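# Fold down a gate-leg table's leaf without dropping it

## Task

Raise the table's hinged leaf clear of the swing-out gate that holds it up, swing that gate back in toward the table, and then lower the leaf under control until it hangs vertically. The task fails if the leaf is let go and drops back to hanging from anything more than a small height, or if the robot falls over or is left leaning.

## Robot and tools

ROBOT. A base that can drive in any direction carries a column about 1.7 m tall. A carriage rides up and down it (lift_m, 0 to 1 m) and holds two six-joint arms, each with a five-finger hand. The arm bases sit about 0.57 m + lift_m above the floor, and carriage parts extend roughly 0.15 m lower. A hand point reaches 0.78 m from its shoulder but only about 0.4 m below its arm base; straight fingers add 0.07 m. Parked arm: joints 1-6 at 0, 0.05, 0.05, 1.45, 0, 0. Cameras: carriage_camera (fixed, looking forward, tilted about 20 degrees down), left_wrist_camera and right_wrist_camera (on the little-finger side, aimed at that hand's point).

FRAMES. Base frame: metres, origin on the floor beneath the base centre, x forward, y left, z up. The left_hand and right_hand readings are each hand point in this frame; the real hand tends to sit lower, more so at long reach or under load. The odometry frame is the base frame as it was at the start; base_odometry counts wheel turns only (slip counts as travel), heading in rad, left positive, -3.142 to 3.142.

move. One action per call. "base" holds exactly one relative command, an offset from where the base last reported itself: translate_m (forward +, -2 to 2 m), strafe_m (left +, -2 to 2 m) or rotate_rad (counter-clockwise +, -6.3 to 6.3 rad). "joints" is a single dictionary for both arms, keyed by joint name, each value an absolute target: lift_m 0 to 1; <side>_joint1_rad -2.617 to 3.054 (yaw about vertical, 0 forward, + left); joint2 0 to 3.141 (shoulder: 0 upper arm back and level, 1.57 up, 3.14 forward); joint3 0 to 3.141 (elbow, 0 folded, 3.14 straight); joint4 -1.57 to 1.57 (wrist pitch, + lifts fingertips); joint5 -1.57 to 1.57 (wrist yaw, + swings fingertips to the RIGHT); joint6 -2.094 to 2.094 (roll about the finger direction, + clockwise seen from forearm). Hand keys <side>_hand_little, _ring, _middle, _index, _thumb_bend, _thumb_turn go from -1 (closed; for thumb_turn, in front of the palm) to +1 (open/straight; beside the palm). <side>_hand_force_limit (-1 to 1, about 0 to 10 N, 15 N for thumb motors) and <side>_hand_speed (-0.96 to 1) are settings. Start values are force limit 0, speed -0.8; use -0.94 or slower for a gentle grip. "speeds" caps this action only: translate_m/strafe_m 0.02-0.5 m/s, rotate_rad 0.05-1.57 rad/s, lift_m 0.08-0.27 m/s (default 0.25). "min_time_s" (0.1-8 s) is the shortest duration for arm motions; too short makes arms lunge and overshoot, 2 or more makes paths straighter. "cameras" lists names or ["all"]; "blocking" false returns within about 0.5 s while motion continues. An action is cut off after 14 s (time_out).

RESULT LINES. The "move" line reads done or the worst status. base_status and joint_status per motion: moving, done, off_target (resting short, may still push), contact_stop or time_out (target dropped, holding), stopped (braked by you), not_followed (a self-collision check withheld the arm targets), limit_stop_at_motor_heat. on_its_own lists things you did not command. <side>_hand_stopped_by gives six words for little, ring, middle, index, thumb_bend, thumb_turn: moving, target, force, stalled or fault. <side>_<motor>_load_n are finger forces in N (positive pushing open); a lost grip shows as loads near 0. motor_effort is percent of maximum, bracket value the peak; a lift effort that keeps dropping while lowering means a hand rests on something. Joint torques, Motor temperatures, MOTOR HOT (75 °C) and OVER-TEMPERATURE FAULT (100 °C: that arm goes limp for 30-60 s, then resend targets) also appear.

SEQUENCING. If a move or wait is refused or hit by an uncommanded stop, the rest of that reply's move, wait and finished_scene calls are skipped. Joints or base omitted from a later action may keep pushing at old targets.

OTHER TOOLS. wait: seconds 0-10, returns early once running moves have settled. stop: brakes everything still running; the base coasts a bit first. zoom_image: camera plus region [x0, y0, x1, y1] in pixels from the top-left, at most 504 by 504, on the latest image. show_instructions: shows reference pages. finished_scene: optional scene 1; ends for good, and the leaf must stay down without the robot.

AVOID. Never let the leaf slip from the hands while it is raised; lower it fully before releasing. Do not let the arms strike or squeeze each other (a hard press ends the scene). Keep the robot from tipping: carriage high, arms out, pushing or pulling, or sudden stops all reduce stability; a lean shows in images and as a hand z rising by itself. Driving backward under a table edge can topple the robot. Arms have no contact stop and keep pressing; blocked or stretched arms overheat, so park them when idle. After a base contact_stop, back off about 0.2 m rather than repeating the drive. No hard hits on fixed or heavy things.

Each tool is called after "Call:" in YAML: its name, and indented under it one key for each argument.

Reference images:

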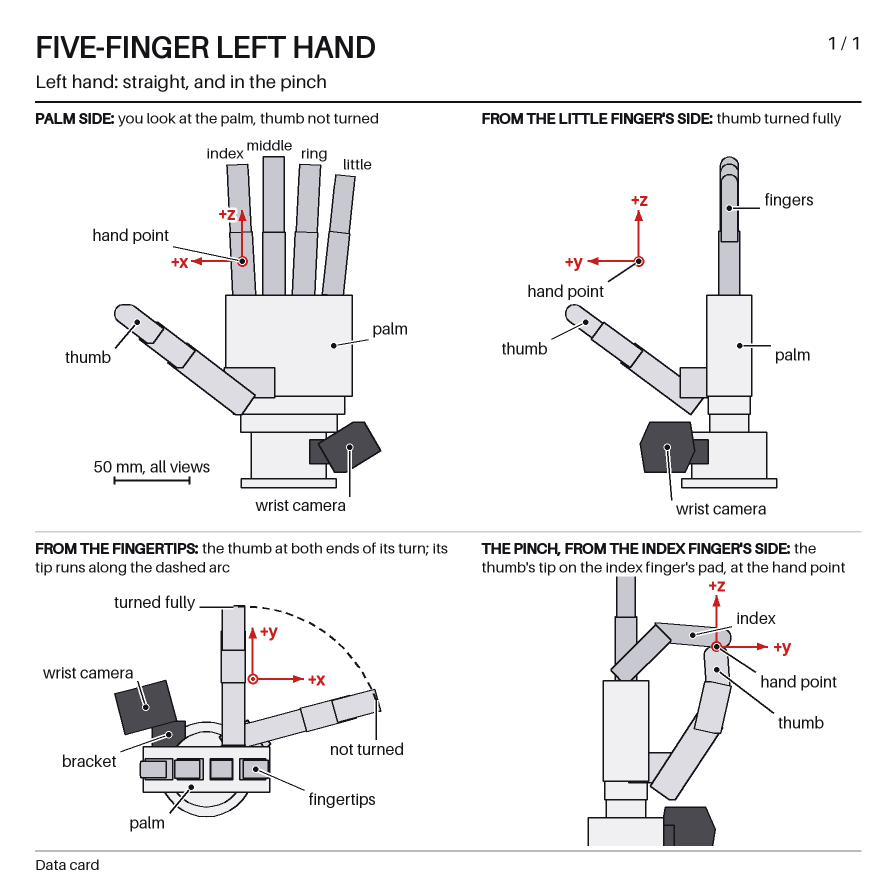

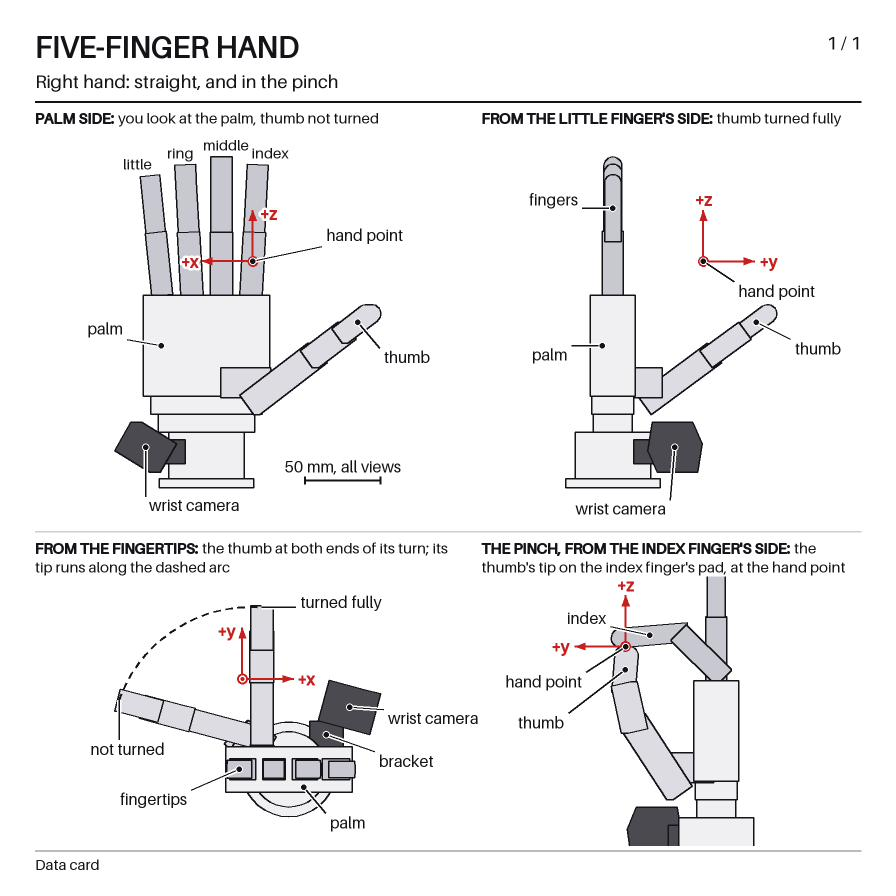

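## Session

Call:
move:
  cameras: ["all"]

Scene clock: 0.00 s.
Joint torques (N m): no reading
Motor temperatures (°C): left_arm=[21 24 19 19 20 17] | right_arm=[19 23 19 19 17 18]
base_odometry: x=+0.000 y=+0.000 heading=+0.000
base_status: not commanded
joint_positions: lift_m=+0.300 left_joint1_rad=-0.019 left_joint2_rad=+0.066 left_joint3_rad=+0.063 left_joint4_rad=+1.431 left_joint5_rad=+0.018 left_joint6_rad=-0.019 right_joint1_rad=+0.019 right_joint2_rad=+0.036 right_joint3_rad=+0.049 right_joint4_rad=+1.492 right_joint5_rad=+0.044 right_joint6_rad=+0.049 left_hand_little=+1.000 left_hand_ring=+1.000 left_hand_middle=+1.000 left_hand_index=+1.000 left_hand_thumb_turn=+1.000 left_hand_thumb_bend=+1.000 left_hand_force_limit=+0.000 left_hand_speed=-0.800 right_hand_little=+1.000 right_hand_ring=+1.000 right_hand_middle=+1.000 right_hand_index=+1.000 right_hand_thumb_turn=+1.000 right_hand_thumb_bend=+1.000 right_hand_force_limit=+0.000 right_hand_speed=-0.800
joint_status: not commanded
left_hand_stopped_by: target,target,target,target,target,target
right_hand_stopped_by: target,target,target,target,target,target
left_little_load_n: 0.0
left_ring_load_n: 0.0
left_middle_load_n: 0.0
left_index_load_n: 0.0
left_thumb_bend_load_n: 0.0
left_thumb_turn_load_n: 0.0
right_little_load_n: 0.0
right_ring_load_n: 0.0
right_middle_load_n: 0.0
right_index_load_n: 0.0
right_thumb_bend_load_n: 0.0
right_thumb_turn_load_n: 0.0
motor_effort: lift_m=+20 drive_wheels=+1
left_hand: x=+0.3250 y=+0.2821 z=+1.3128 quat_wxyz=(+0.691, -0.044, +0.057, -0.719) (m; base frame)
right_hand: x=+0.3028 y=-0.2928 z=+1.3176 quat_wxyz=(+0.730, -0.007, +0.039, -0.683) (m; base frame)
pictures: carriage_camera, left_wrist_camera, right_wrist_camera

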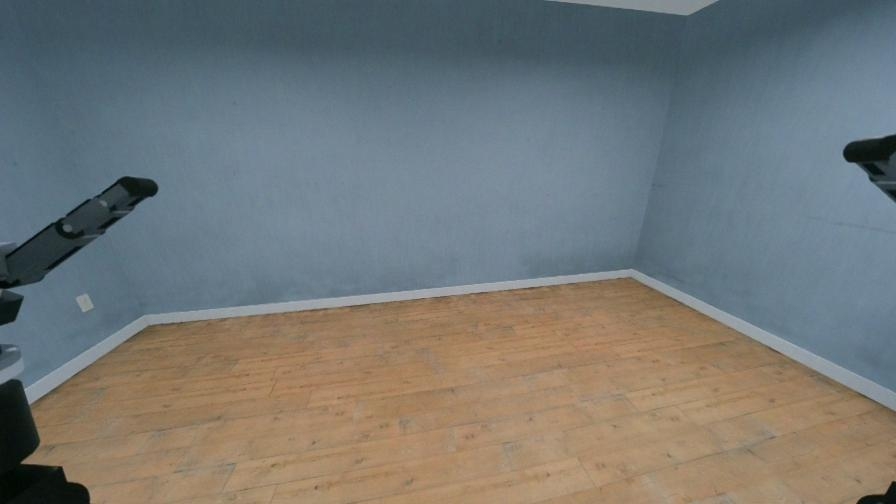

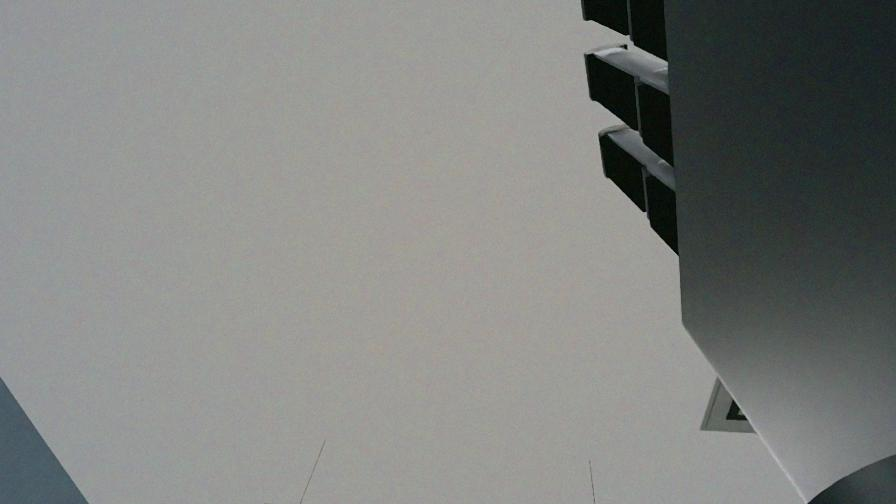

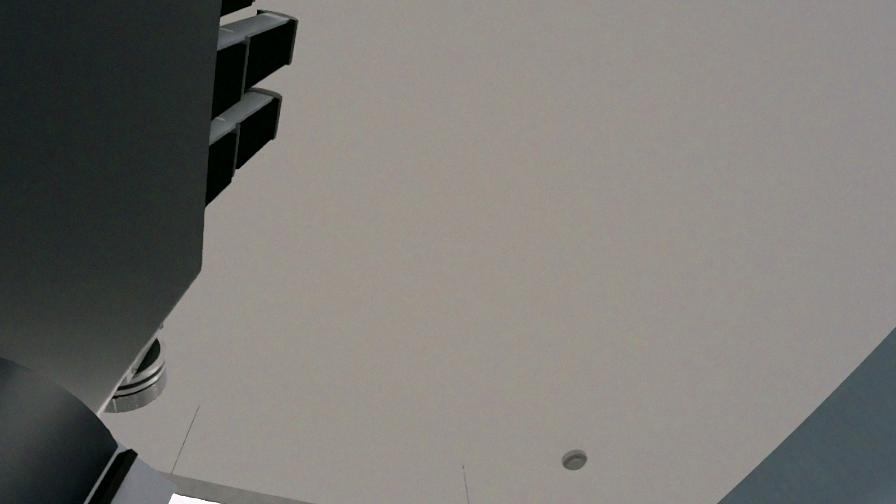

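Call:
move:
  base: {"rotate_rad": 1.57}
  cameras: ["carriage_camera"]

Call:
move:
  base: {"rotate_rad": 1.57}
  cameras: ["carriage_camera"]

Scene clock: 7.60 s.
Joint torques (N m): left_arm=[-0.39 3.02 7.17 0.01 0.04 0.06] | right_arm=[0.39 3.6 5.96 -0.11 0 -0.06]
move: done
base_odometry: x=+0.000 y=+0.000 heading=+1.570
base_status: done
joint_positions: lift_m=+0.300 left_joint1_rad=-0.019 left_joint2_rad=+0.066 left_joint3_rad=+0.063 left_joint4_rad=+1.430 left_joint5_rad=+0.018 left_joint6_rad=-0.019 right_joint1_rad=+0.019 right_joint2_rad=+0.036 right_joint3_rad=+0.049 right_joint4_rad=+1.492 right_joint5_rad=+0.044 right_joint6_rad=+0.049 left_hand_little=+1.000 left_hand_ring=+1.000 left_hand_middle=+1.000 left_hand_index=+1.000 left_hand_thumb_turn=+1.000 left_hand_thumb_bend=+1.000 left_hand_force_limit=+0.000 left_hand_speed=-0.800 right_hand_little=+1.000 right_hand_ring=+1.000 right_hand_middle=+1.000 right_hand_index=+1.000 right_hand_thumb_turn=+1.000 right_hand_thumb_bend=+1.000 right_hand_force_limit=+0.000 right_hand_speed=-0.800
joint_status: not commanded
left_hand_stopped_by: target,target,target,target,target,target
right_hand_stopped_by: target,target,target,target,target,target
left_little_load_n: 0.0
left_ring_load_n: 0.5
left_middle_load_n: 0.0
left_index_load_n: 0.0
left_thumb_bend_load_n: 0.0
left_thumb_turn_load_n: 0.0
right_little_load_n: 0.0
right_ring_load_n: 0.0
right_middle_load_n: 0.0
right_index_load_n: 0.0
right_thumb_bend_load_n: 0.0
right_thumb_turn_load_n: 0.0
motor_effort: lift_m=+22(27) drive_wheels=+3(11)
left_hand: x=+0.3251 y=+0.2822 z=+1.3128 quat_wxyz=(+0.691, -0.044, +0.057, -0.719) (m; base frame)
right_hand: x=+0.3029 y=-0.2928 z=+1.3176 quat_wxyz=(+0.730, -0.007, +0.039, -0.683) (m; base frame)
pictures: carriage_camera

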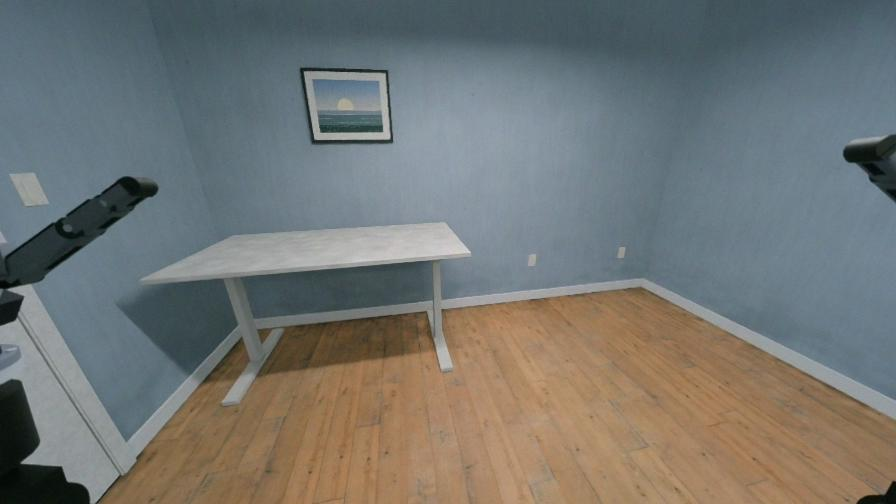

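Scene clock: 10.70 s.
Joint torques (N m): left_arm=[-0.38 3.04 7.2 0.01 0.02 0.07] | right_arm=[0.39 3.64 5.96 -0.09 0.01 -0.05]
move: done
base_odometry: x=+0.000 y=+0.000 heading=+3.140
base_status: done
joint_positions: lift_m=+0.300 left_joint1_rad=-0.019 left_joint2_rad=+0.066 left_joint3_rad=+0.063 left_joint4_rad=+1.430 left_joint5_rad=+0.018 left_joint6_rad=-0.019 right_joint1_rad=+0.019 right_joint2_rad=+0.036 right_joint3_rad=+0.049 right_joint4_rad=+1.491 right_joint5_rad=+0.044 right_joint6_rad=+0.049 left_hand_little=+1.000 left_hand_ring=+1.000 left_hand_middle=+1.000 left_hand_index=+1.000 left_hand_thumb_turn=+1.000 left_hand_thumb_bend=+1.000 left_hand_force_limit=+0.000 left_hand_speed=-0.800 right_hand_little=+1.000 right_hand_ring=+1.000 right_hand_middle=+1.000 right_hand_index=+1.000 right_hand_thumb_turn=+1.000 right_hand_thumb_bend=+1.000 right_hand_force_limit=+0.000 right_hand_speed=-0.800
joint_status: not commanded
left_hand_stopped_by: target,target,target,target,target,target
right_hand_stopped_by: target,target,target,target,target,target
left_little_load_n: 0.0
left_ring_load_n: 0.0
left_middle_load_n: 0.0
left_index_load_n: 0.0
left_thumb_bend_load_n: 0.0
left_thumb_turn_load_n: 0.0
right_little_load_n: 0.0
right_ring_load_n: 0.0
right_middle_load_n: 0.0
right_index_load_n: 0.0
right_thumb_bend_load_n: 0.0
right_thumb_turn_load_n: 0.0
motor_effort: lift_m=+23(25) drive_wheels=+3(10)
left_hand: x=+0.3251 y=+0.2822 z=+1.3128 quat_wxyz=(+0.691, -0.044, +0.057, -0.719) (m; base frame)
right_hand: x=+0.3032 y=-0.2928 z=+1.3175 quat_wxyz=(+0.730, -0.008, +0.039, -0.683) (m; base frame)
pictures: carriage_camera

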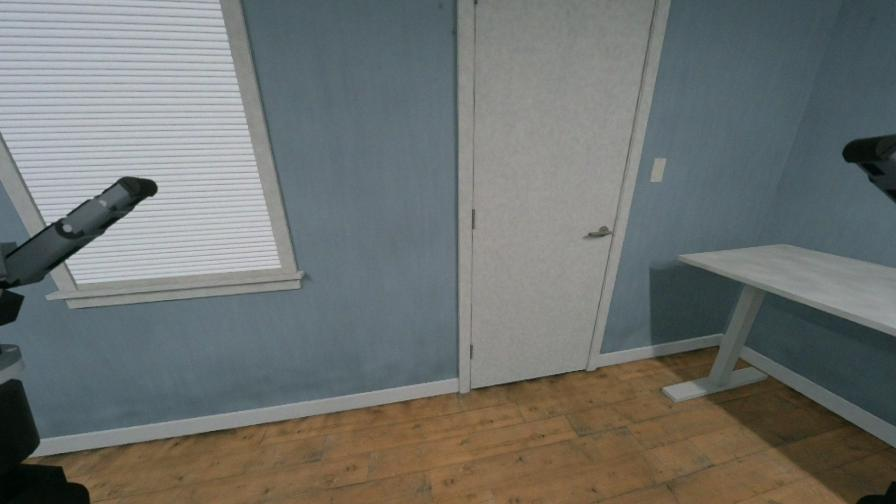

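Call:
move:
  base: {"rotate_rad": 1.57}
  cameras: ["carriage_camera"]

Scene clock: 17.07 s.
Joint torques (N m): left_arm=[-0.38 3.03 7.16 0.01 0.03 0.06] | right_arm=[0.43 3.62 5.98 -0.09 -0.01 -0.06]
move: done
base_odometry: x=+0.000 y=+0.000 heading=-1.574
base_status: done
joint_positions: lift_m=+0.300 left_joint1_rad=-0.019 left_joint2_rad=+0.066 left_joint3_rad=+0.063 left_joint4_rad=+1.430 left_joint5_rad=+0.018 left_joint6_rad=-0.019 right_joint1_rad=+0.019 right_joint2_rad=+0.036 right_joint3_rad=+0.049 right_joint4_rad=+1.490 right_joint5_rad=+0.044 right_joint6_rad=+0.049 left_hand_little=+1.000 left_hand_ring=+1.000 left_hand_middle=+1.000 left_hand_index=+1.000 left_hand_thumb_turn=+1.000 left_hand_thumb_bend=+1.000 left_hand_force_limit=+0.000 left_hand_speed=-0.800 right_hand_little=+1.000 right_hand_ring=+1.000 right_hand_middle=+1.000 right_hand_index=+1.000 right_hand_thumb_turn=+1.000 right_hand_thumb_bend=+1.000 right_hand_force_limit=+0.000 right_hand_speed=-0.800
joint_status: not commanded
left_hand_stopped_by: target,target,target,target,target,target
right_hand_stopped_by: target,target,target,target,target,target
left_little_load_n: 0.0
left_ring_load_n: 0.0
left_middle_load_n: 0.0
left_index_load_n: 0.0
left_thumb_bend_load_n: 0.0
left_thumb_turn_load_n: 0.0
right_little_load_n: 0.0
right_ring_load_n: 0.0
right_middle_load_n: 0.0
right_index_load_n: 0.0
right_thumb_bend_load_n: 0.0
right_thumb_turn_load_n: 0.0
motor_effort: lift_m=+20(26) drive_wheels=+2(11)
left_hand: x=+0.3251 y=+0.2822 z=+1.3128 quat_wxyz=(+0.691, -0.044, +0.057, -0.719) (m; base frame)
right_hand: x=+0.3034 y=-0.2928 z=+1.3175 quat_wxyz=(+0.730, -0.008, +0.039, -0.683) (m; base frame)
pictures: carriage_camera

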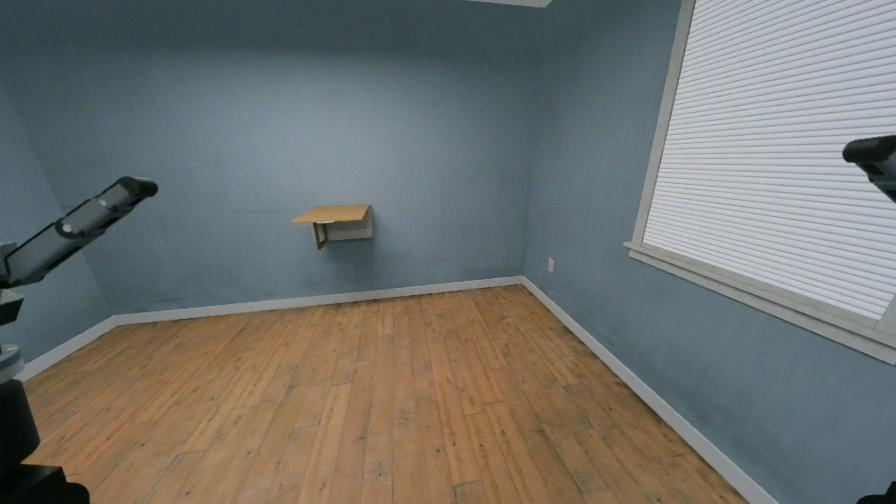

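Call:
zoom_image:
  camera: "carriage_camera"
  region: [260, 180, 420, 270]

Scaled by 3.150.

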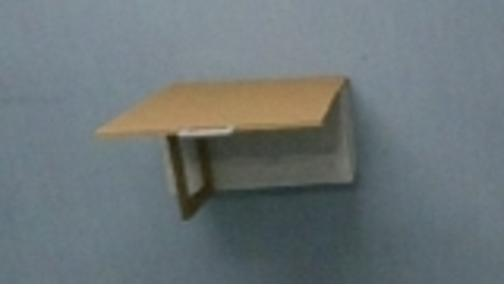

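Call:
move:
  base: {"strafe_m": 0.8}

Call:
move:
  base: {"translate_m": 0.9}
  cameras: ["carriage_camera"]

Scene clock: 31.97 s.
Joint torques (N m): left_arm=[-0.4 3.03 7.19 0.02 0.02 0.07] | right_arm=[0.34 3.62 6 -0.1 -0.01 -0.05]
move: done
base_odometry: x=+0.800 y=-0.002 heading=-1.573
base_status: done
joint_positions: lift_m=+0.300 left_joint1_rad=-0.019 left_joint2_rad=+0.066 left_joint3_rad=+0.063 left_joint4_rad=+1.430 left_joint5_rad=+0.017 left_joint6_rad=-0.019 right_joint1_rad=+0.019 right_joint2_rad=+0.036 right_joint3_rad=+0.049 right_joint4_rad=+1.490 right_joint5_rad=+0.044 right_joint6_rad=+0.049 left_hand_little=+1.000 left_hand_ring=+1.000 left_hand_middle=+1.000 left_hand_index=+1.000 left_hand_thumb_turn=+1.000 left_hand_thumb_bend=+1.000 left_hand_force_limit=+0.000 left_hand_speed=-0.800 right_hand_little=+1.000 right_hand_ring=+1.000 right_hand_middle=+1.000 right_hand_index=+1.000 right_hand_thumb_turn=+1.000 right_hand_thumb_bend=+1.000 right_hand_force_limit=+0.000 right_hand_speed=-0.800
joint_status: not commanded
left_hand_stopped_by: target,target,target,target,target,target
right_hand_stopped_by: target,target,target,target,target,target
left_little_load_n: 0.0
left_ring_load_n: 0.0
left_middle_load_n: 0.0
left_index_load_n: 0.0
left_thumb_bend_load_n: 0.0
left_thumb_turn_load_n: 0.0
right_little_load_n: 0.0
right_ring_load_n: 0.5
right_middle_load_n: 0.0
right_index_load_n: 0.0
right_thumb_bend_load_n: 0.0
right_thumb_turn_load_n: 0.0
motor_effort: lift_m=+25(25) drive_wheels=-2(12)
left_hand: x=+0.3251 y=+0.2823 z=+1.3128 quat_wxyz=(+0.691, -0.044, +0.057, -0.719) (m; base frame)
right_hand: x=+0.3034 y=-0.2929 z=+1.3175 quat_wxyz=(+0.730, -0.008, +0.039, -0.683) (m; base frame)
pictures: none

Scene clock: 36.13 s.
Joint torques (N m): left_arm=[-0.39 3.02 7.23 0.01 0.03 0.07] | right_arm=[0.43 3.59 6 -0.05 0 -0.06]
move: done
base_odometry: x=+0.798 y=-0.902 heading=-1.573
base_status: done
joint_positions: lift_m=+0.300 left_joint1_rad=-0.019 left_joint2_rad=+0.066 left_joint3_rad=+0.063 left_joint4_rad=+1.430 left_joint5_rad=+0.017 left_joint6_rad=-0.019 right_joint1_rad=+0.019 right_joint2_rad=+0.036 right_joint3_rad=+0.049 right_joint4_rad=+1.489 right_joint5_rad=+0.044 right_joint6_rad=+0.049 left_hand_little=+1.000 left_hand_ring=+1.000 left_hand_middle=+1.000 left_hand_index=+1.000 left_hand_thumb_turn=+1.000 left_hand_thumb_bend=+1.000 left_hand_force_limit=+0.000 left_hand_speed=-0.800 right_hand_little=+1.000 right_hand_ring=+1.000 right_hand_middle=+1.000 right_hand_index=+1.000 right_hand_thumb_turn=+1.000 right_hand_thumb_bend=+1.000 right_hand_force_limit=+0.000 right_hand_speed=-0.800
joint_status: not commanded
left_hand_stopped_by: target,target,target,target,target,target
right_hand_stopped_by: target,target,target,target,target,target
left_little_load_n: 0.0
left_ring_load_n: 0.0
left_middle_load_n: 0.0
left_index_load_n: 0.0
left_thumb_bend_load_n: 0.0
left_thumb_turn_load_n: 0.0
right_little_load_n: 0.0
right_ring_load_n: 0.0
right_middle_load_n: 0.0
right_index_load_n: 0.0
right_thumb_bend_load_n: 0.5
right_thumb_turn_load_n: 0.0
motor_effort: lift_m=+22(25) drive_wheels=-2(12)
left_hand: x=+0.3253 y=+0.2823 z=+1.3127 quat_wxyz=(+0.691, -0.045, +0.057, -0.719) (m; base frame)
right_hand: x=+0.3037 y=-0.2929 z=+1.3174 quat_wxyz=(+0.730, -0.008, +0.040, -0.683) (m; base frame)
pictures: carriage_camera

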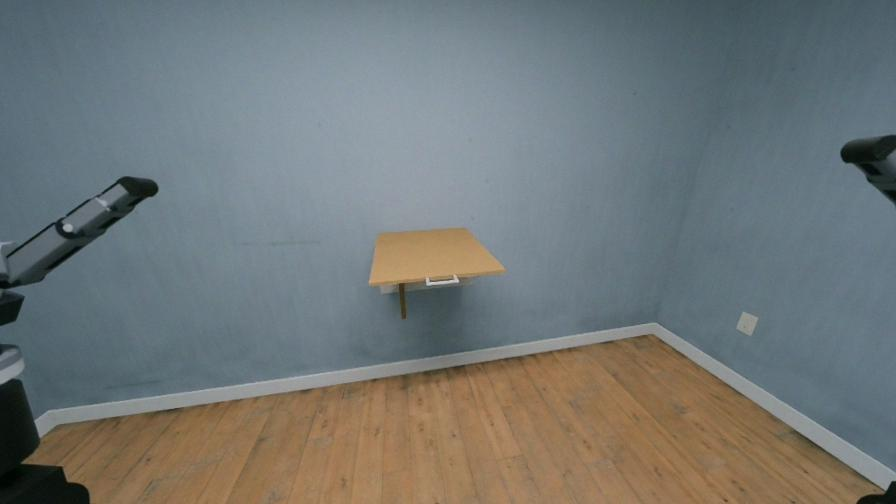

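Call:
zoom_image:
  camera: "carriage_camera"
  region: [340, 210, 540, 330]

Scaled by 2.520.

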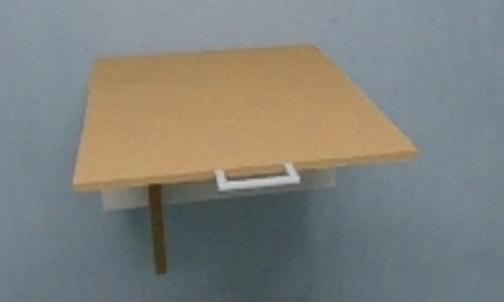

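Call:
move:
  base: {"rotate_rad": 0.185}
  cameras: ["carriage_camera"]

Call:
move:
  joints: {"lift_m": 0.0}
  cameras: ["carriage_camera"]

Call:
zoom_image:
  camera: "carriage_camera"
  region: [360, 130, 660, 300]

Scene clock: 86.77 s.
Joint torques (N m): left_arm=[-0.4 3.02 7.17 0.02 0.02 0.07] | right_arm=[0.46 3.66 6.01 -0.05 0 -0.05]
Motor temperatures (°C): left_arm=[21 24 25 18 20 17] | right_arm=[19 25 21 18 17 18]
move: done
base_odometry: x=+0.798 y=-0.902 heading=-1.388
base_status: done
joint_positions: lift_m=+0.300 left_joint1_rad=-0.019 left_joint2_rad=+0.066 left_joint3_rad=+0.063 left_joint4_rad=+1.429 left_joint5_rad=+0.017 left_joint6_rad=-0.019 right_joint1_rad=+0.019 right_joint2_rad=+0.036 right_joint3_rad=+0.049 right_joint4_rad=+1.489 right_joint5_rad=+0.044 right_joint6_rad=+0.049 left_hand_little=+1.000 left_hand_ring=+1.000 left_hand_middle=+1.000 left_hand_index=+1.000 left_hand_thumb_turn=+1.000 left_hand_thumb_bend=+1.000 left_hand_force_limit=+0.000 left_hand_speed=-0.800 right_hand_little=+1.000 right_hand_ring=+1.000 right_hand_middle=+1.000 right_hand_index=+1.000 right_hand_thumb_turn=+1.000 right_hand_thumb_bend=+1.000 right_hand_force_limit=+0.000 right_hand_speed=-0.800
joint_status: not commanded
left_hand_stopped_by: target,target,target,target,target,target
right_hand_stopped_by: target,target,target,target,target,target
left_little_load_n: 0.0
left_ring_load_n: 0.0
left_middle_load_n: 0.0
left_index_load_n: 0.0
left_thumb_bend_load_n: 0.0
left_thumb_turn_load_n: 0.0
right_little_load_n: 0.0
right_ring_load_n: 0.0
right_middle_load_n: 0.0
right_index_load_n: 0.0
right_thumb_bend_load_n: 0.0
right_thumb_turn_load_n: 0.0
motor_effort: lift_m=+20(26) drive_wheels=+3(9)
left_hand: x=+0.3254 y=+0.2823 z=+1.3127 quat_wxyz=(+0.691, -0.045, +0.057, -0.719) (m; base frame)
right_hand: x=+0.3037 y=-0.2929 z=+1.3174 quat_wxyz=(+0.730, -0.008, +0.040, -0.683) (m; base frame)
pictures: carriage_camera

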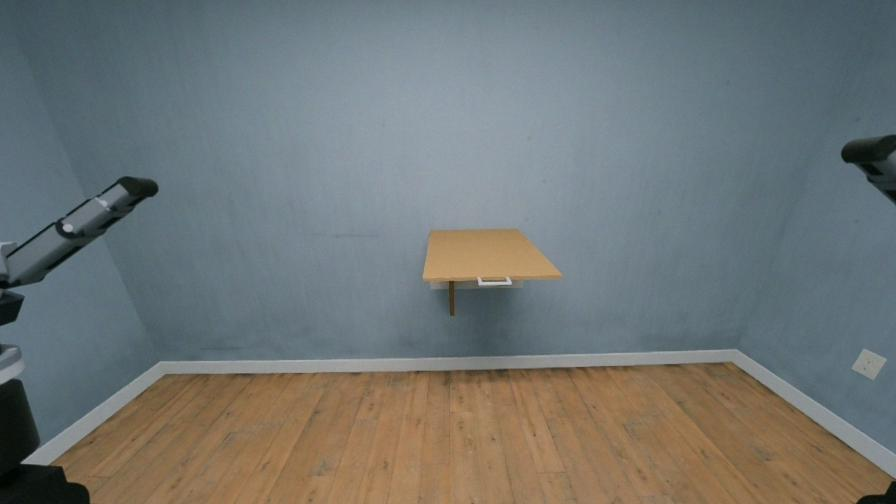

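Scene clock: 88.50 s.
Joint torques (N m): left_arm=[-0.39 3.03 7.24 0.02 0.02 0.07] | right_arm=[0.44 3.54 5.97 -0.09 0.01 -0.05]
move: done
base_odometry: x=+0.798 y=-0.902 heading=-1.388
base_status: not commanded
joint_positions: lift_m=+0.002 left_joint1_rad=-0.019 left_joint2_rad=+0.066 left_joint3_rad=+0.063 left_joint4_rad=+1.429 left_joint5_rad=+0.017 left_joint6_rad=-0.019 right_joint1_rad=+0.019 right_joint2_rad=+0.036 right_joint3_rad=+0.049 right_joint4_rad=+1.489 right_joint5_rad=+0.044 right_joint6_rad=+0.049 left_hand_little=+1.000 left_hand_ring=+1.000 left_hand_middle=+1.000 left_hand_index=+1.000 left_hand_thumb_turn=+1.000 left_hand_thumb_bend=+1.000 left_hand_force_limit=+0.000 left_hand_speed=-0.800 right_hand_little=+1.000 right_hand_ring=+1.000 right_hand_middle=+1.000 right_hand_index=+1.000 right_hand_thumb_turn=+1.000 right_hand_thumb_bend=+1.000 right_hand_force_limit=+0.000 right_hand_speed=-0.800
joint_status: all done
joint sent to its limit — lift_m, lower limit.
left_hand_stopped_by: target,target,target,target,target,target
right_hand_stopped_by: target,target,target,target,target,target
left_little_load_n: 0.0
left_ring_load_n: 0.0
left_middle_load_n: 0.0
left_index_load_n: 0.0
left_thumb_bend_load_n: 0.0
left_thumb_turn_load_n: 0.0
right_little_load_n: 0.0
right_ring_load_n: 0.0
right_middle_load_n: 0.0
right_index_load_n: 0.0
right_thumb_bend_load_n: 0.0
right_thumb_turn_load_n: -0.5
motor_effort: lift_m=+17(21) drive_wheels=+3(4)
left_hand: x=+0.3254 y=+0.2823 z=+1.0148 quat_wxyz=(+0.691, -0.045, +0.057, -0.719) (m; base frame)
right_hand: x=+0.3037 y=-0.2929 z=+1.0194 quat_wxyz=(+0.730, -0.008, +0.040, -0.683) (m; base frame)
pictures: carriage_camera
camera_calibration:
carriage_camera: T_world_to_cam=[[0.023512, -0.999677, -0.00961639, 0.00674607], [-0.333278, 0.00123095, -0.942828, 0.971108], [0.942535, 0.0253727, -0.333142, 0.195173], [0, 0, 0, 1]] pos_world=[0.139533, 0.000596448, 0.980673]

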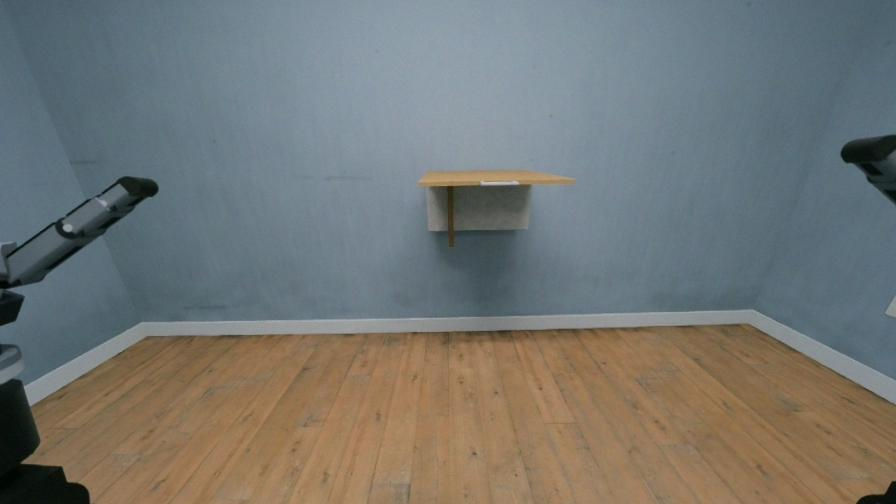

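Scaled by 1.680.

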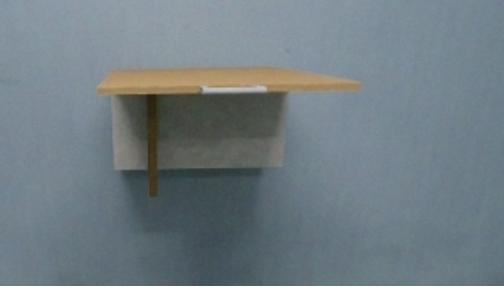

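Call:
move:
  joints: {"lift_m": 0.5, "right_joint1_rad": 0, "right_joint2_rad": 1.2, "right_joint3_rad": 0.8, "right_joint4_rad": 0.4, "right_joint5_rad": 0, "right_joint6_rad": 0, "left_joint1_rad": 0, "left_joint2_rad": 1.6, "left_joint3_rad": 1.2, "left_joint4_rad": 0.0, "left_joint5_rad": 0, "left_joint6_rad": 0}
  min_time_s: 3
  cameras: ["all"]

Scene clock: 180.57 s.
Joint torques (N m): left_arm=[0.21 -6.12 11.95 1.65 -0.07 0.16] | right_arm=[-0.29 -2.96 11.41 2.23 -0.15 -0.15]
move: done
base_odometry: x=+0.798 y=-0.902 heading=-1.388
base_status: not commanded
joint_positions: lift_m=+0.500 left_joint1_rad=-0.007 left_joint2_rad=+1.585 left_joint3_rad=+1.175 left_joint4_rad=+0.017 left_joint5_rad=+0.012 left_joint6_rad=-0.009 right_joint1_rad=+0.009 right_joint2_rad=+1.189 right_joint3_rad=+0.764 right_joint4_rad=+0.403 right_joint5_rad=+0.017 right_joint6_rad=+0.008 left_hand_little=+1.000 left_hand_ring=+1.000 left_hand_middle=+1.000 left_hand_index=+1.000 left_hand_thumb_turn=+1.000 left_hand_thumb_bend=+1.000 left_hand_force_limit=+0.000 left_hand_speed=-0.800 right_hand_little=+1.000 right_hand_ring=+1.000 right_hand_middle=+1.000 right_hand_index=+1.000 right_hand_thumb_turn=+1.000 right_hand_thumb_bend=+1.000 right_hand_force_limit=+0.000 right_hand_speed=-0.800
joint_status: all done
left_hand_stopped_by: target,target,target,target,target,target
right_hand_stopped_by: target,target,target,target,target,target
left_little_load_n: -0.5
left_ring_load_n: 0.0
left_middle_load_n: 0.0
left_index_load_n: 0.0
left_thumb_bend_load_n: 0.0
left_thumb_turn_load_n: -0.5
right_little_load_n: 0.0
right_ring_load_n: 0.0
right_middle_load_n: 0.0
right_index_load_n: 0.0
right_thumb_bend_load_n: 0.0
right_thumb_turn_load_n: -0.5
motor_effort: lift_m=+22(29) drive_wheels=+4(4)
left_hand: x=+0.7235 y=+0.2823 z=+1.2432 quat_wxyz=(+0.386, -0.586, +0.590, -0.400) (m; base frame)
right_hand: x=+0.6636 y=-0.2875 z=+1.3120 quat_wxyz=(+0.494, -0.502, +0.510, -0.494) (m; base frame)
pictures: carriage_camera, left_wrist_camera, right_wrist_camera
camera_calibration:
carriage_camera: T_world_to_cam=[[0.023512, -0.999677, -0.00961639, 0.0115321], [-0.333278, 0.00123095, -0.942828, 1.44035], [0.942535, 0.0253727, -0.333142, 0.360978], [0, 0, 0, 1]] pos_world=[0.139533, 0.000596448, 1.47837]
left_wrist_camera: T_world_to_cam=[[0.353762, -0.239772, 0.90408, -1.31215], [-0.526214, -0.850127, -0.0195582, 0.651151], [0.773273, -0.468821, -0.426914, 0.219078], [0, 0, 0, 1]] pos_world=[0.637427, 0.341652, 1.29255]
right_wrist_camera: T_world_to_cam=[[-0.0289187, -0.287002, -0.957493, 1.19251], [-0.529928, 0.816604, -0.228766, 0.884404], [0.847549, 0.500787, -0.175705, -0.0719965], [0, 0, 0, 1]] pos_world=[0.564177, -0.343901, 1.33149]

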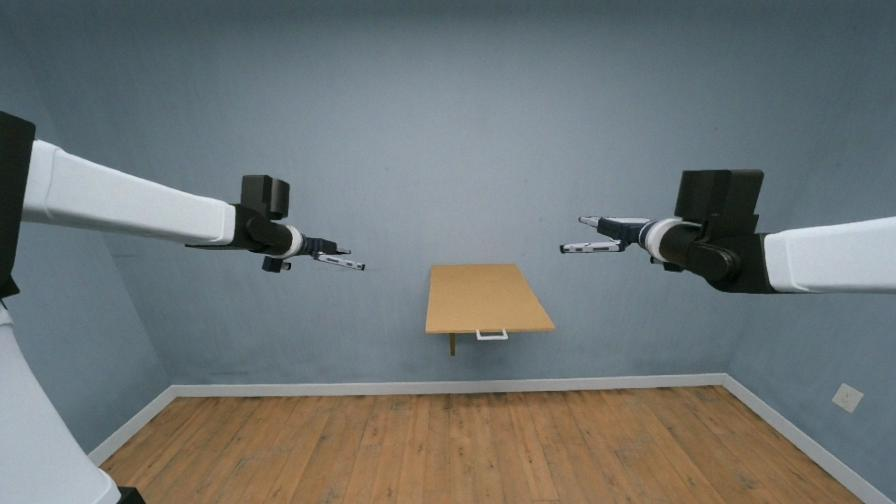

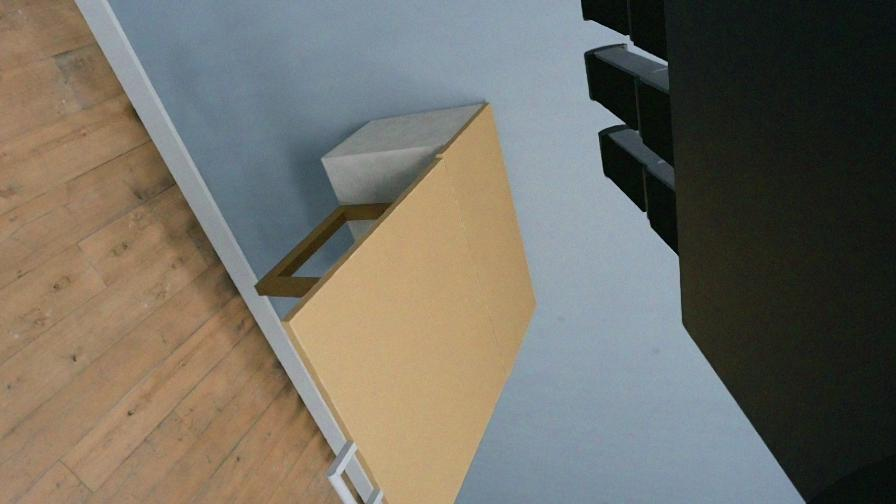

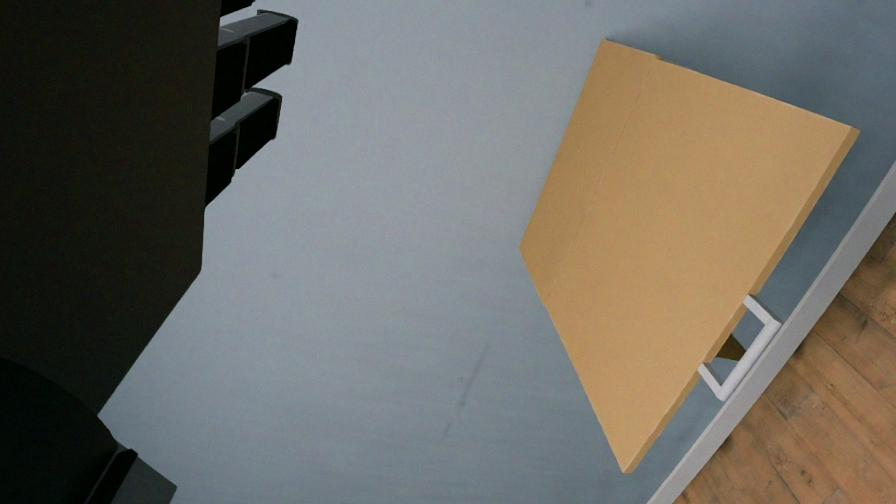

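Call:
zoom_image:
  camera: "carriage_camera"
  region: [400, 240, 580, 380]

Call:
zoom_image:
  camera: "left_wrist_camera"
  region: [230, 80, 560, 340]

Call:
zoom_image:
  camera: "right_wrist_camera"
  region: [500, 20, 896, 490]

Scaled by 2.800.

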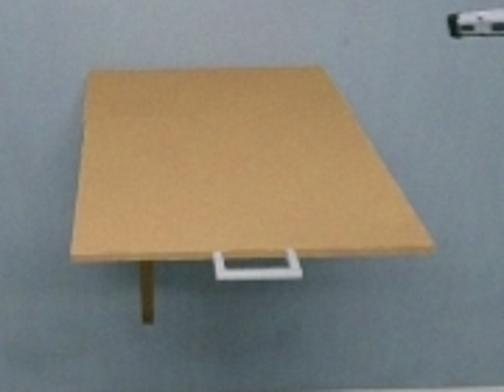

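Scaled by 1.527.

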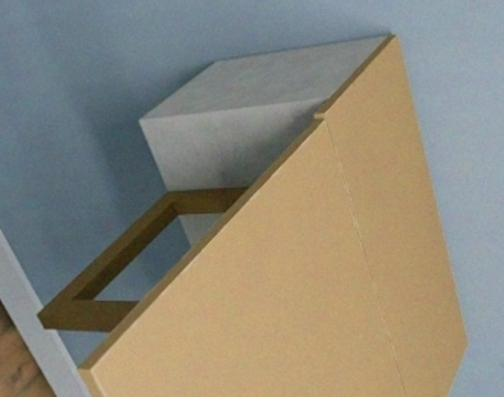

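Scaled by 1.072.

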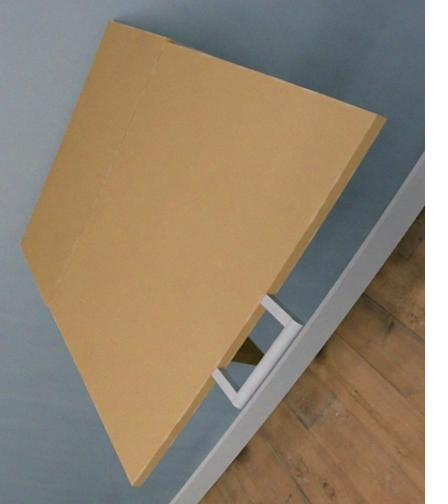

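Call:
move:
  base: {"strafe_m": -0.08}
  joints: {"right_joint1_rad": 0, "right_joint2_rad": 0.05, "right_joint3_rad": 0.05, "right_joint4_rad": 1.45, "right_joint5_rad": 0, "right_joint6_rad": 0, "left_joint1_rad": 0, "left_joint2_rad": 0.05, "left_joint3_rad": 0.05, "left_joint4_rad": 1.45, "left_joint5_rad": 0, "left_joint6_rad": 0}
  min_time_s: 3

Call:
move:
  base: {"rotate_rad": 0.042}
  cameras: ["carriage_camera"]

Call:
zoom_image:
  camera: "carriage_camera"
  region: [380, 240, 580, 380]

Scene clock: 509.53 s.
Joint torques (N m): left_arm=[0.02 2.21 5.85 0.08 -0.06 0.16] | right_arm=[-0.01 2.32 4.97 0.23 -0.13 -0.14]
Motor temperatures (°C): left_arm=[20 27 43 36 19 17] | right_arm=[19 24 34 28 17 18]
move: done
base_odometry: x=+0.720 y=-0.916 heading=-1.387
base_status: done
joint_positions: lift_m=+0.500 left_joint1_rad=-0.004 left_joint2_rad=+0.060 left_joint3_rad=+0.061 left_joint4_rad=+1.440 left_joint5_rad=+0.009 left_joint6_rad=-0.009 right_joint1_rad=+0.006 right_joint2_rad=+0.061 right_joint3_rad=+0.057 right_joint4_rad=+1.437 right_joint5_rad=+0.014 right_joint6_rad=+0.008 left_hand_little=+1.000 left_hand_ring=+1.000 left_hand_middle=+1.000 left_hand_index=+1.000 left_hand_thumb_turn=+1.000 left_hand_thumb_bend=+1.000 left_hand_force_limit=+0.000 left_hand_speed=-0.800 right_hand_little=+1.000 right_hand_ring=+1.000 right_hand_middle=+1.000 right_hand_index=+1.000 right_hand_thumb_turn=+1.000 right_hand_thumb_bend=+1.000 right_hand_force_limit=+0.000 right_hand_speed=-0.800
joint_status: all done
left_hand_stopped_by: target,target,target,target,target,target
right_hand_stopped_by: target,target,target,target,target,target
left_little_load_n: 0.0
left_ring_load_n: 0.0
left_middle_load_n: 0.0
left_index_load_n: 0.0
left_thumb_bend_load_n: 0.0
left_thumb_turn_load_n: 0.0
right_little_load_n: 0.0
right_ring_load_n: 0.0
right_middle_load_n: 0.0
right_index_load_n: 0.0
right_thumb_bend_load_n: 0.0
right_thumb_turn_load_n: 0.0
motor_effort: lift_m=+22(28) drive_wheels=+4(11)
left_hand: x=+0.3225 y=+0.2861 z=+1.5135 quat_wxyz=(+0.701, -0.043, +0.049, -0.710) (m; base frame)
right_hand: x=+0.3247 y=-0.2903 z=+1.5126 quat_wxyz=(+0.710, -0.044, +0.053, -0.701) (m; base frame)
pictures: none

Scene clock: 510.30 s.
Joint torques (N m): left_arm=[0.05 2.25 5.89 0.01 -0.06 0.16] | right_arm=[0.01 2.39 4.93 0.21 -0.13 -0.14]
move: done
base_odometry: x=+0.720 y=-0.916 heading=-1.346
base_status: done
joint_positions: lift_m=+0.500 left_joint1_rad=-0.004 left_joint2_rad=+0.060 left_joint3_rad=+0.060 left_joint4_rad=+1.444 left_joint5_rad=+0.008 left_joint6_rad=-0.008 right_joint1_rad=+0.006 right_joint2_rad=+0.061 right_joint3_rad=+0.057 right_joint4_rad=+1.441 right_joint5_rad=+0.013 right_joint6_rad=+0.008 left_hand_little=+1.000 left_hand_ring=+1.000 left_hand_middle=+1.000 left_hand_index=+1.000 left_hand_thumb_turn=+1.000 left_hand_thumb_bend=+1.000 left_hand_force_limit=+0.000 left_hand_speed=-0.800 right_hand_little=+1.000 right_hand_ring=+1.000 right_hand_middle=+1.000 right_hand_index=+1.000 right_hand_thumb_turn=+1.000 right_hand_thumb_bend=+1.000 right_hand_force_limit=+0.000 right_hand_speed=-0.800
joint_status: not commanded
left_hand_stopped_by: target,target,target,target,target,target
right_hand_stopped_by: target,target,target,target,target,target
left_little_load_n: 0.0
left_ring_load_n: 0.0
left_middle_load_n: 0.0
left_index_load_n: 0.0
left_thumb_bend_load_n: 0.0
left_thumb_turn_load_n: 0.0
right_little_load_n: 0.0
right_ring_load_n: 0.0
right_middle_load_n: 0.0
right_index_load_n: 0.0
right_thumb_bend_load_n: 0.0
right_thumb_turn_load_n: 0.0
motor_effort: lift_m=+23(26) drive_wheels=-2(6)
left_hand: x=+0.3215 y=+0.2862 z=+1.5138 quat_wxyz=(+0.701, -0.042, +0.047, -0.710) (m; base frame)
right_hand: x=+0.3235 y=-0.2901 z=+1.5130 quat_wxyz=(+0.710, -0.042, +0.052, -0.701) (m; base frame)
pictures: carriage_camera
camera_calibration:
carriage_camera: T_world_to_cam=[[0.023512, -0.999677, -0.00961639, 0.0115321], [-0.333278, 0.00123095, -0.942828, 1.44035], [0.942535, 0.0253727, -0.333142, 0.360978], [0, 0, 0, 1]] pos_world=[0.139533, 0.000596448, 1.47837]

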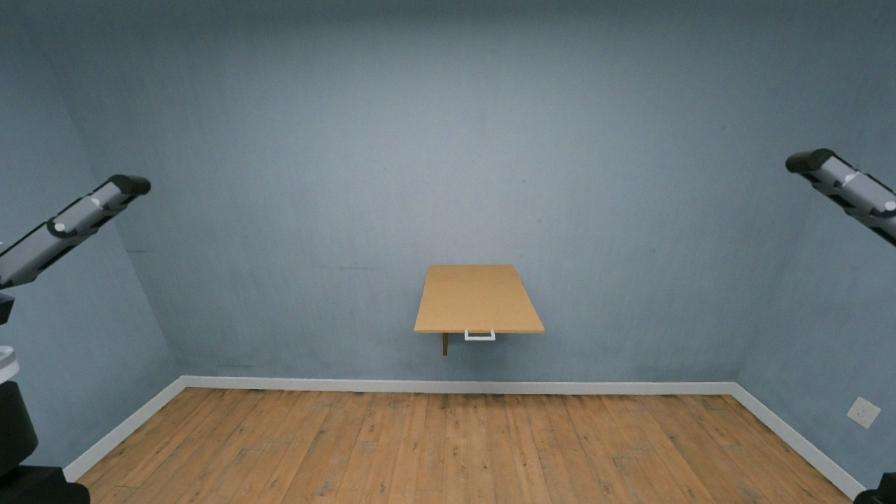

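Scaled by 2.520.

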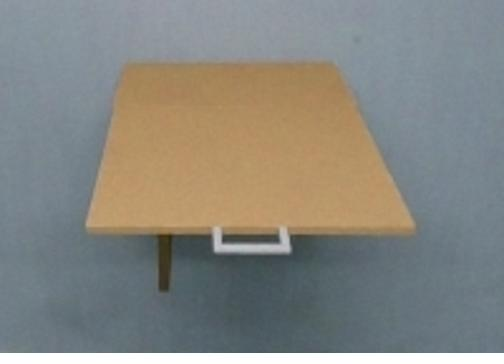

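Call:
move:
  base: {"translate_m": 0.33}
  joints: {"lift_m": 0.1, "right_hand_thumb_turn": -1}
  speeds: {"translate_m": 0.25}
  cameras: ["carriage_camera"]

Call:
zoom_image:
  camera: "carriage_camera"
  region: [340, 120, 640, 300]

Scene clock: 528.93 s.
Joint torques (N m): left_arm=[0.02 2.44 6.67 -0.01 -0.06 0.15] | right_arm=[-0.05 2.52 5.56 0.13 -0.13 -0.14]
Motor temperatures (°C): left_arm=[20 26 40 31 19 17] | right_arm=[19 24 31 26 17 18]
move: done
base_odometry: x=+0.793 y=-1.238 heading=-1.346
base_status: done
joint_positions: lift_m=+0.100 left_joint1_rad=-0.004 left_joint2_rad=+0.058 left_joint3_rad=+0.052 left_joint4_rad=+1.447 left_joint5_rad=+0.008 left_joint6_rad=-0.008 right_joint1_rad=+0.006 right_joint2_rad=+0.059 right_joint3_rad=+0.051 right_joint4_rad=+1.447 right_joint5_rad=+0.013 right_joint6_rad=+0.007 left_hand_little=+1.000 left_hand_ring=+1.000 left_hand_middle=+1.000 left_hand_index=+1.000 left_hand_thumb_turn=+1.000 left_hand_thumb_bend=+1.000 left_hand_force_limit=+0.000 left_hand_speed=-0.800 right_hand_little=+1.000 right_hand_ring=+1.000 right_hand_middle=+1.000 right_hand_index=+1.000 right_hand_thumb_turn=-1.000 right_hand_thumb_bend=+1.000 right_hand_force_limit=+0.000 right_hand_speed=-0.800
joint_status: all done
left_hand_stopped_by: target,target,target,target,target,target
right_hand_stopped_by: target,target,target,target,target,target
left_little_load_n: 0.0
left_ring_load_n: 0.0
left_middle_load_n: 0.0
left_index_load_n: 0.0
left_thumb_bend_load_n: 0.0
left_thumb_turn_load_n: -0.5
right_little_load_n: 0.0
right_ring_load_n: 0.0
right_middle_load_n: 0.0
right_index_load_n: 0.0
right_thumb_bend_load_n: 0.0
right_thumb_turn_load_n: 0.0
motor_effort: lift_m=+17(22) drive_wheels=-1(10)
left_hand: x=+0.3225 y=+0.2862 z=+1.1122 quat_wxyz=(+0.701, -0.043, +0.048, -0.710) (m; base frame)
right_hand: x=+0.3233 y=-0.2902 z=+1.1124 quat_wxyz=(+0.710, -0.042, +0.051, -0.701) (m; base frame)
pictures: carriage_camera
camera_calibration:
carriage_camera: T_world_to_cam=[[0.023512, -0.999677, -0.00961639, 0.00769233], [-0.333278, 0.00123095, -0.942828, 1.06388], [0.942535, 0.0253727, -0.333142, 0.227954], [0, 0, 0, 1]] pos_world=[0.139533, 0.000596448, 1.07907]

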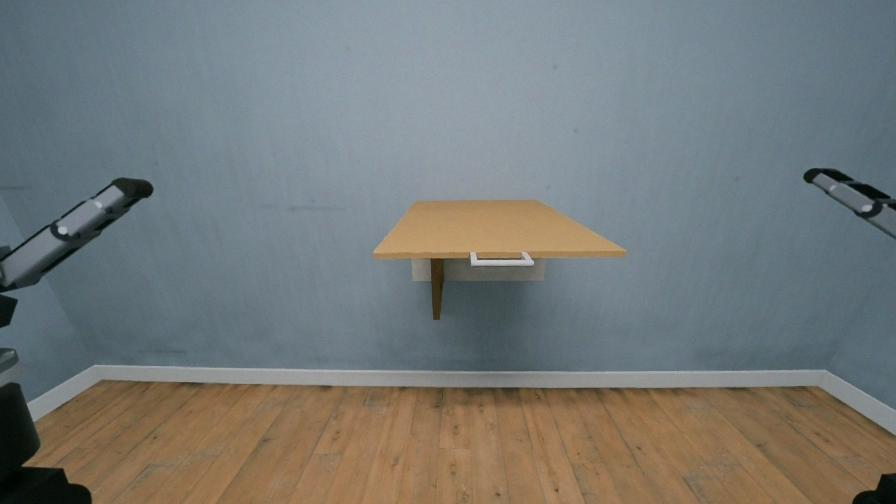

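Scaled by 1.680.

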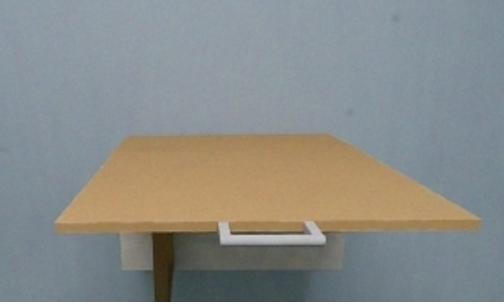

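Call:
move:
  joints: {"lift_m": 0.0, "right_joint1_rad": 0.353, "right_joint2_rad": 0.204, "right_joint3_rad": 0.436, "right_joint4_rad": -0.18, "right_joint5_rad": 0, "right_joint6_rad": 0}
  min_time_s: 3
  cameras: ["carriage_camera"]

Scene clock: 607.43 s.
Joint torques (N m): left_arm=[0.01 2.52 6.72 -0.01 -0.06 0.15] | right_arm=[0.98 3.21 10.4 2.24 -0.11 -0.14]
Motor temperatures (°C): left_arm=[20 25 37 26 19 17] | right_arm=[19 24 27 23 17 18]
move: done
base_odometry: x=+0.793 y=-1.238 heading=-1.346
base_status: not commanded
joint_positions: lift_m=+0.002 left_joint1_rad=-0.004 left_joint2_rad=+0.057 left_joint3_rad=+0.052 left_joint4_rad=+1.447 left_joint5_rad=+0.008 left_joint6_rad=-0.008 right_joint1_rad=+0.345 right_joint2_rad=+0.188 right_joint3_rad=+0.403 right_joint4_rad=-0.177 right_joint5_rad=+0.013 right_joint6_rad=+0.007 left_hand_little=+1.000 left_hand_ring=+1.000 left_hand_middle=+1.000 left_hand_index=+1.000 left_hand_thumb_turn=+1.000 left_hand_thumb_bend=+1.000 left_hand_force_limit=+0.000 left_hand_speed=-0.800 right_hand_little=+1.000 right_hand_ring=+1.000 right_hand_middle=+1.000 right_hand_index=+1.000 right_hand_thumb_turn=-1.000 right_hand_thumb_bend=+1.000 right_hand_force_limit=+0.000 right_hand_speed=-0.800
joint_status: all done
joint sent to its limit — lift_m, lower limit.
left_hand_stopped_by: target,target,target,target,target,target
right_hand_stopped_by: target,target,target,target,target,target
left_little_load_n: 0.0
left_ring_load_n: 0.0
left_middle_load_n: 0.0
left_index_load_n: 0.0
left_thumb_bend_load_n: 0.0
left_thumb_turn_load_n: 0.0
right_little_load_n: 0.0
right_ring_load_n: 0.0
right_middle_load_n: 0.0
right_index_load_n: 0.0
right_thumb_bend_load_n: 0.0
right_thumb_turn_load_n: 0.0
motor_effort: lift_m=+19(22) drive_wheels=-1(2)
left_hand: x=+0.3222 y=+0.2862 z=+1.0138 quat_wxyz=(+0.701, -0.043, +0.048, -0.710) (m; base frame)
right_hand: x=+0.4598 y=-0.2053 z=+0.7922 quat_wxyz=(+0.588, -0.563, +0.405, -0.416) (m; base frame)
pictures: carriage_camera
camera_calibration:
carriage_camera: T_world_to_cam=[[0.023512, -0.999677, -0.00961639, 0.00674607], [-0.333278, 0.00123095, -0.942828, 0.971108], [0.942535, 0.0253727, -0.333142, 0.195173], [0, 0, 0, 1]] pos_world=[0.139533, 0.000596448, 0.980673]

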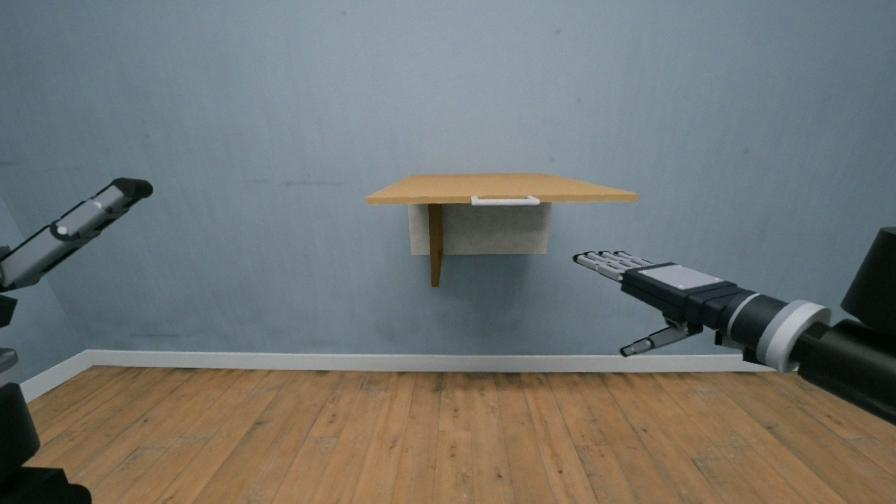

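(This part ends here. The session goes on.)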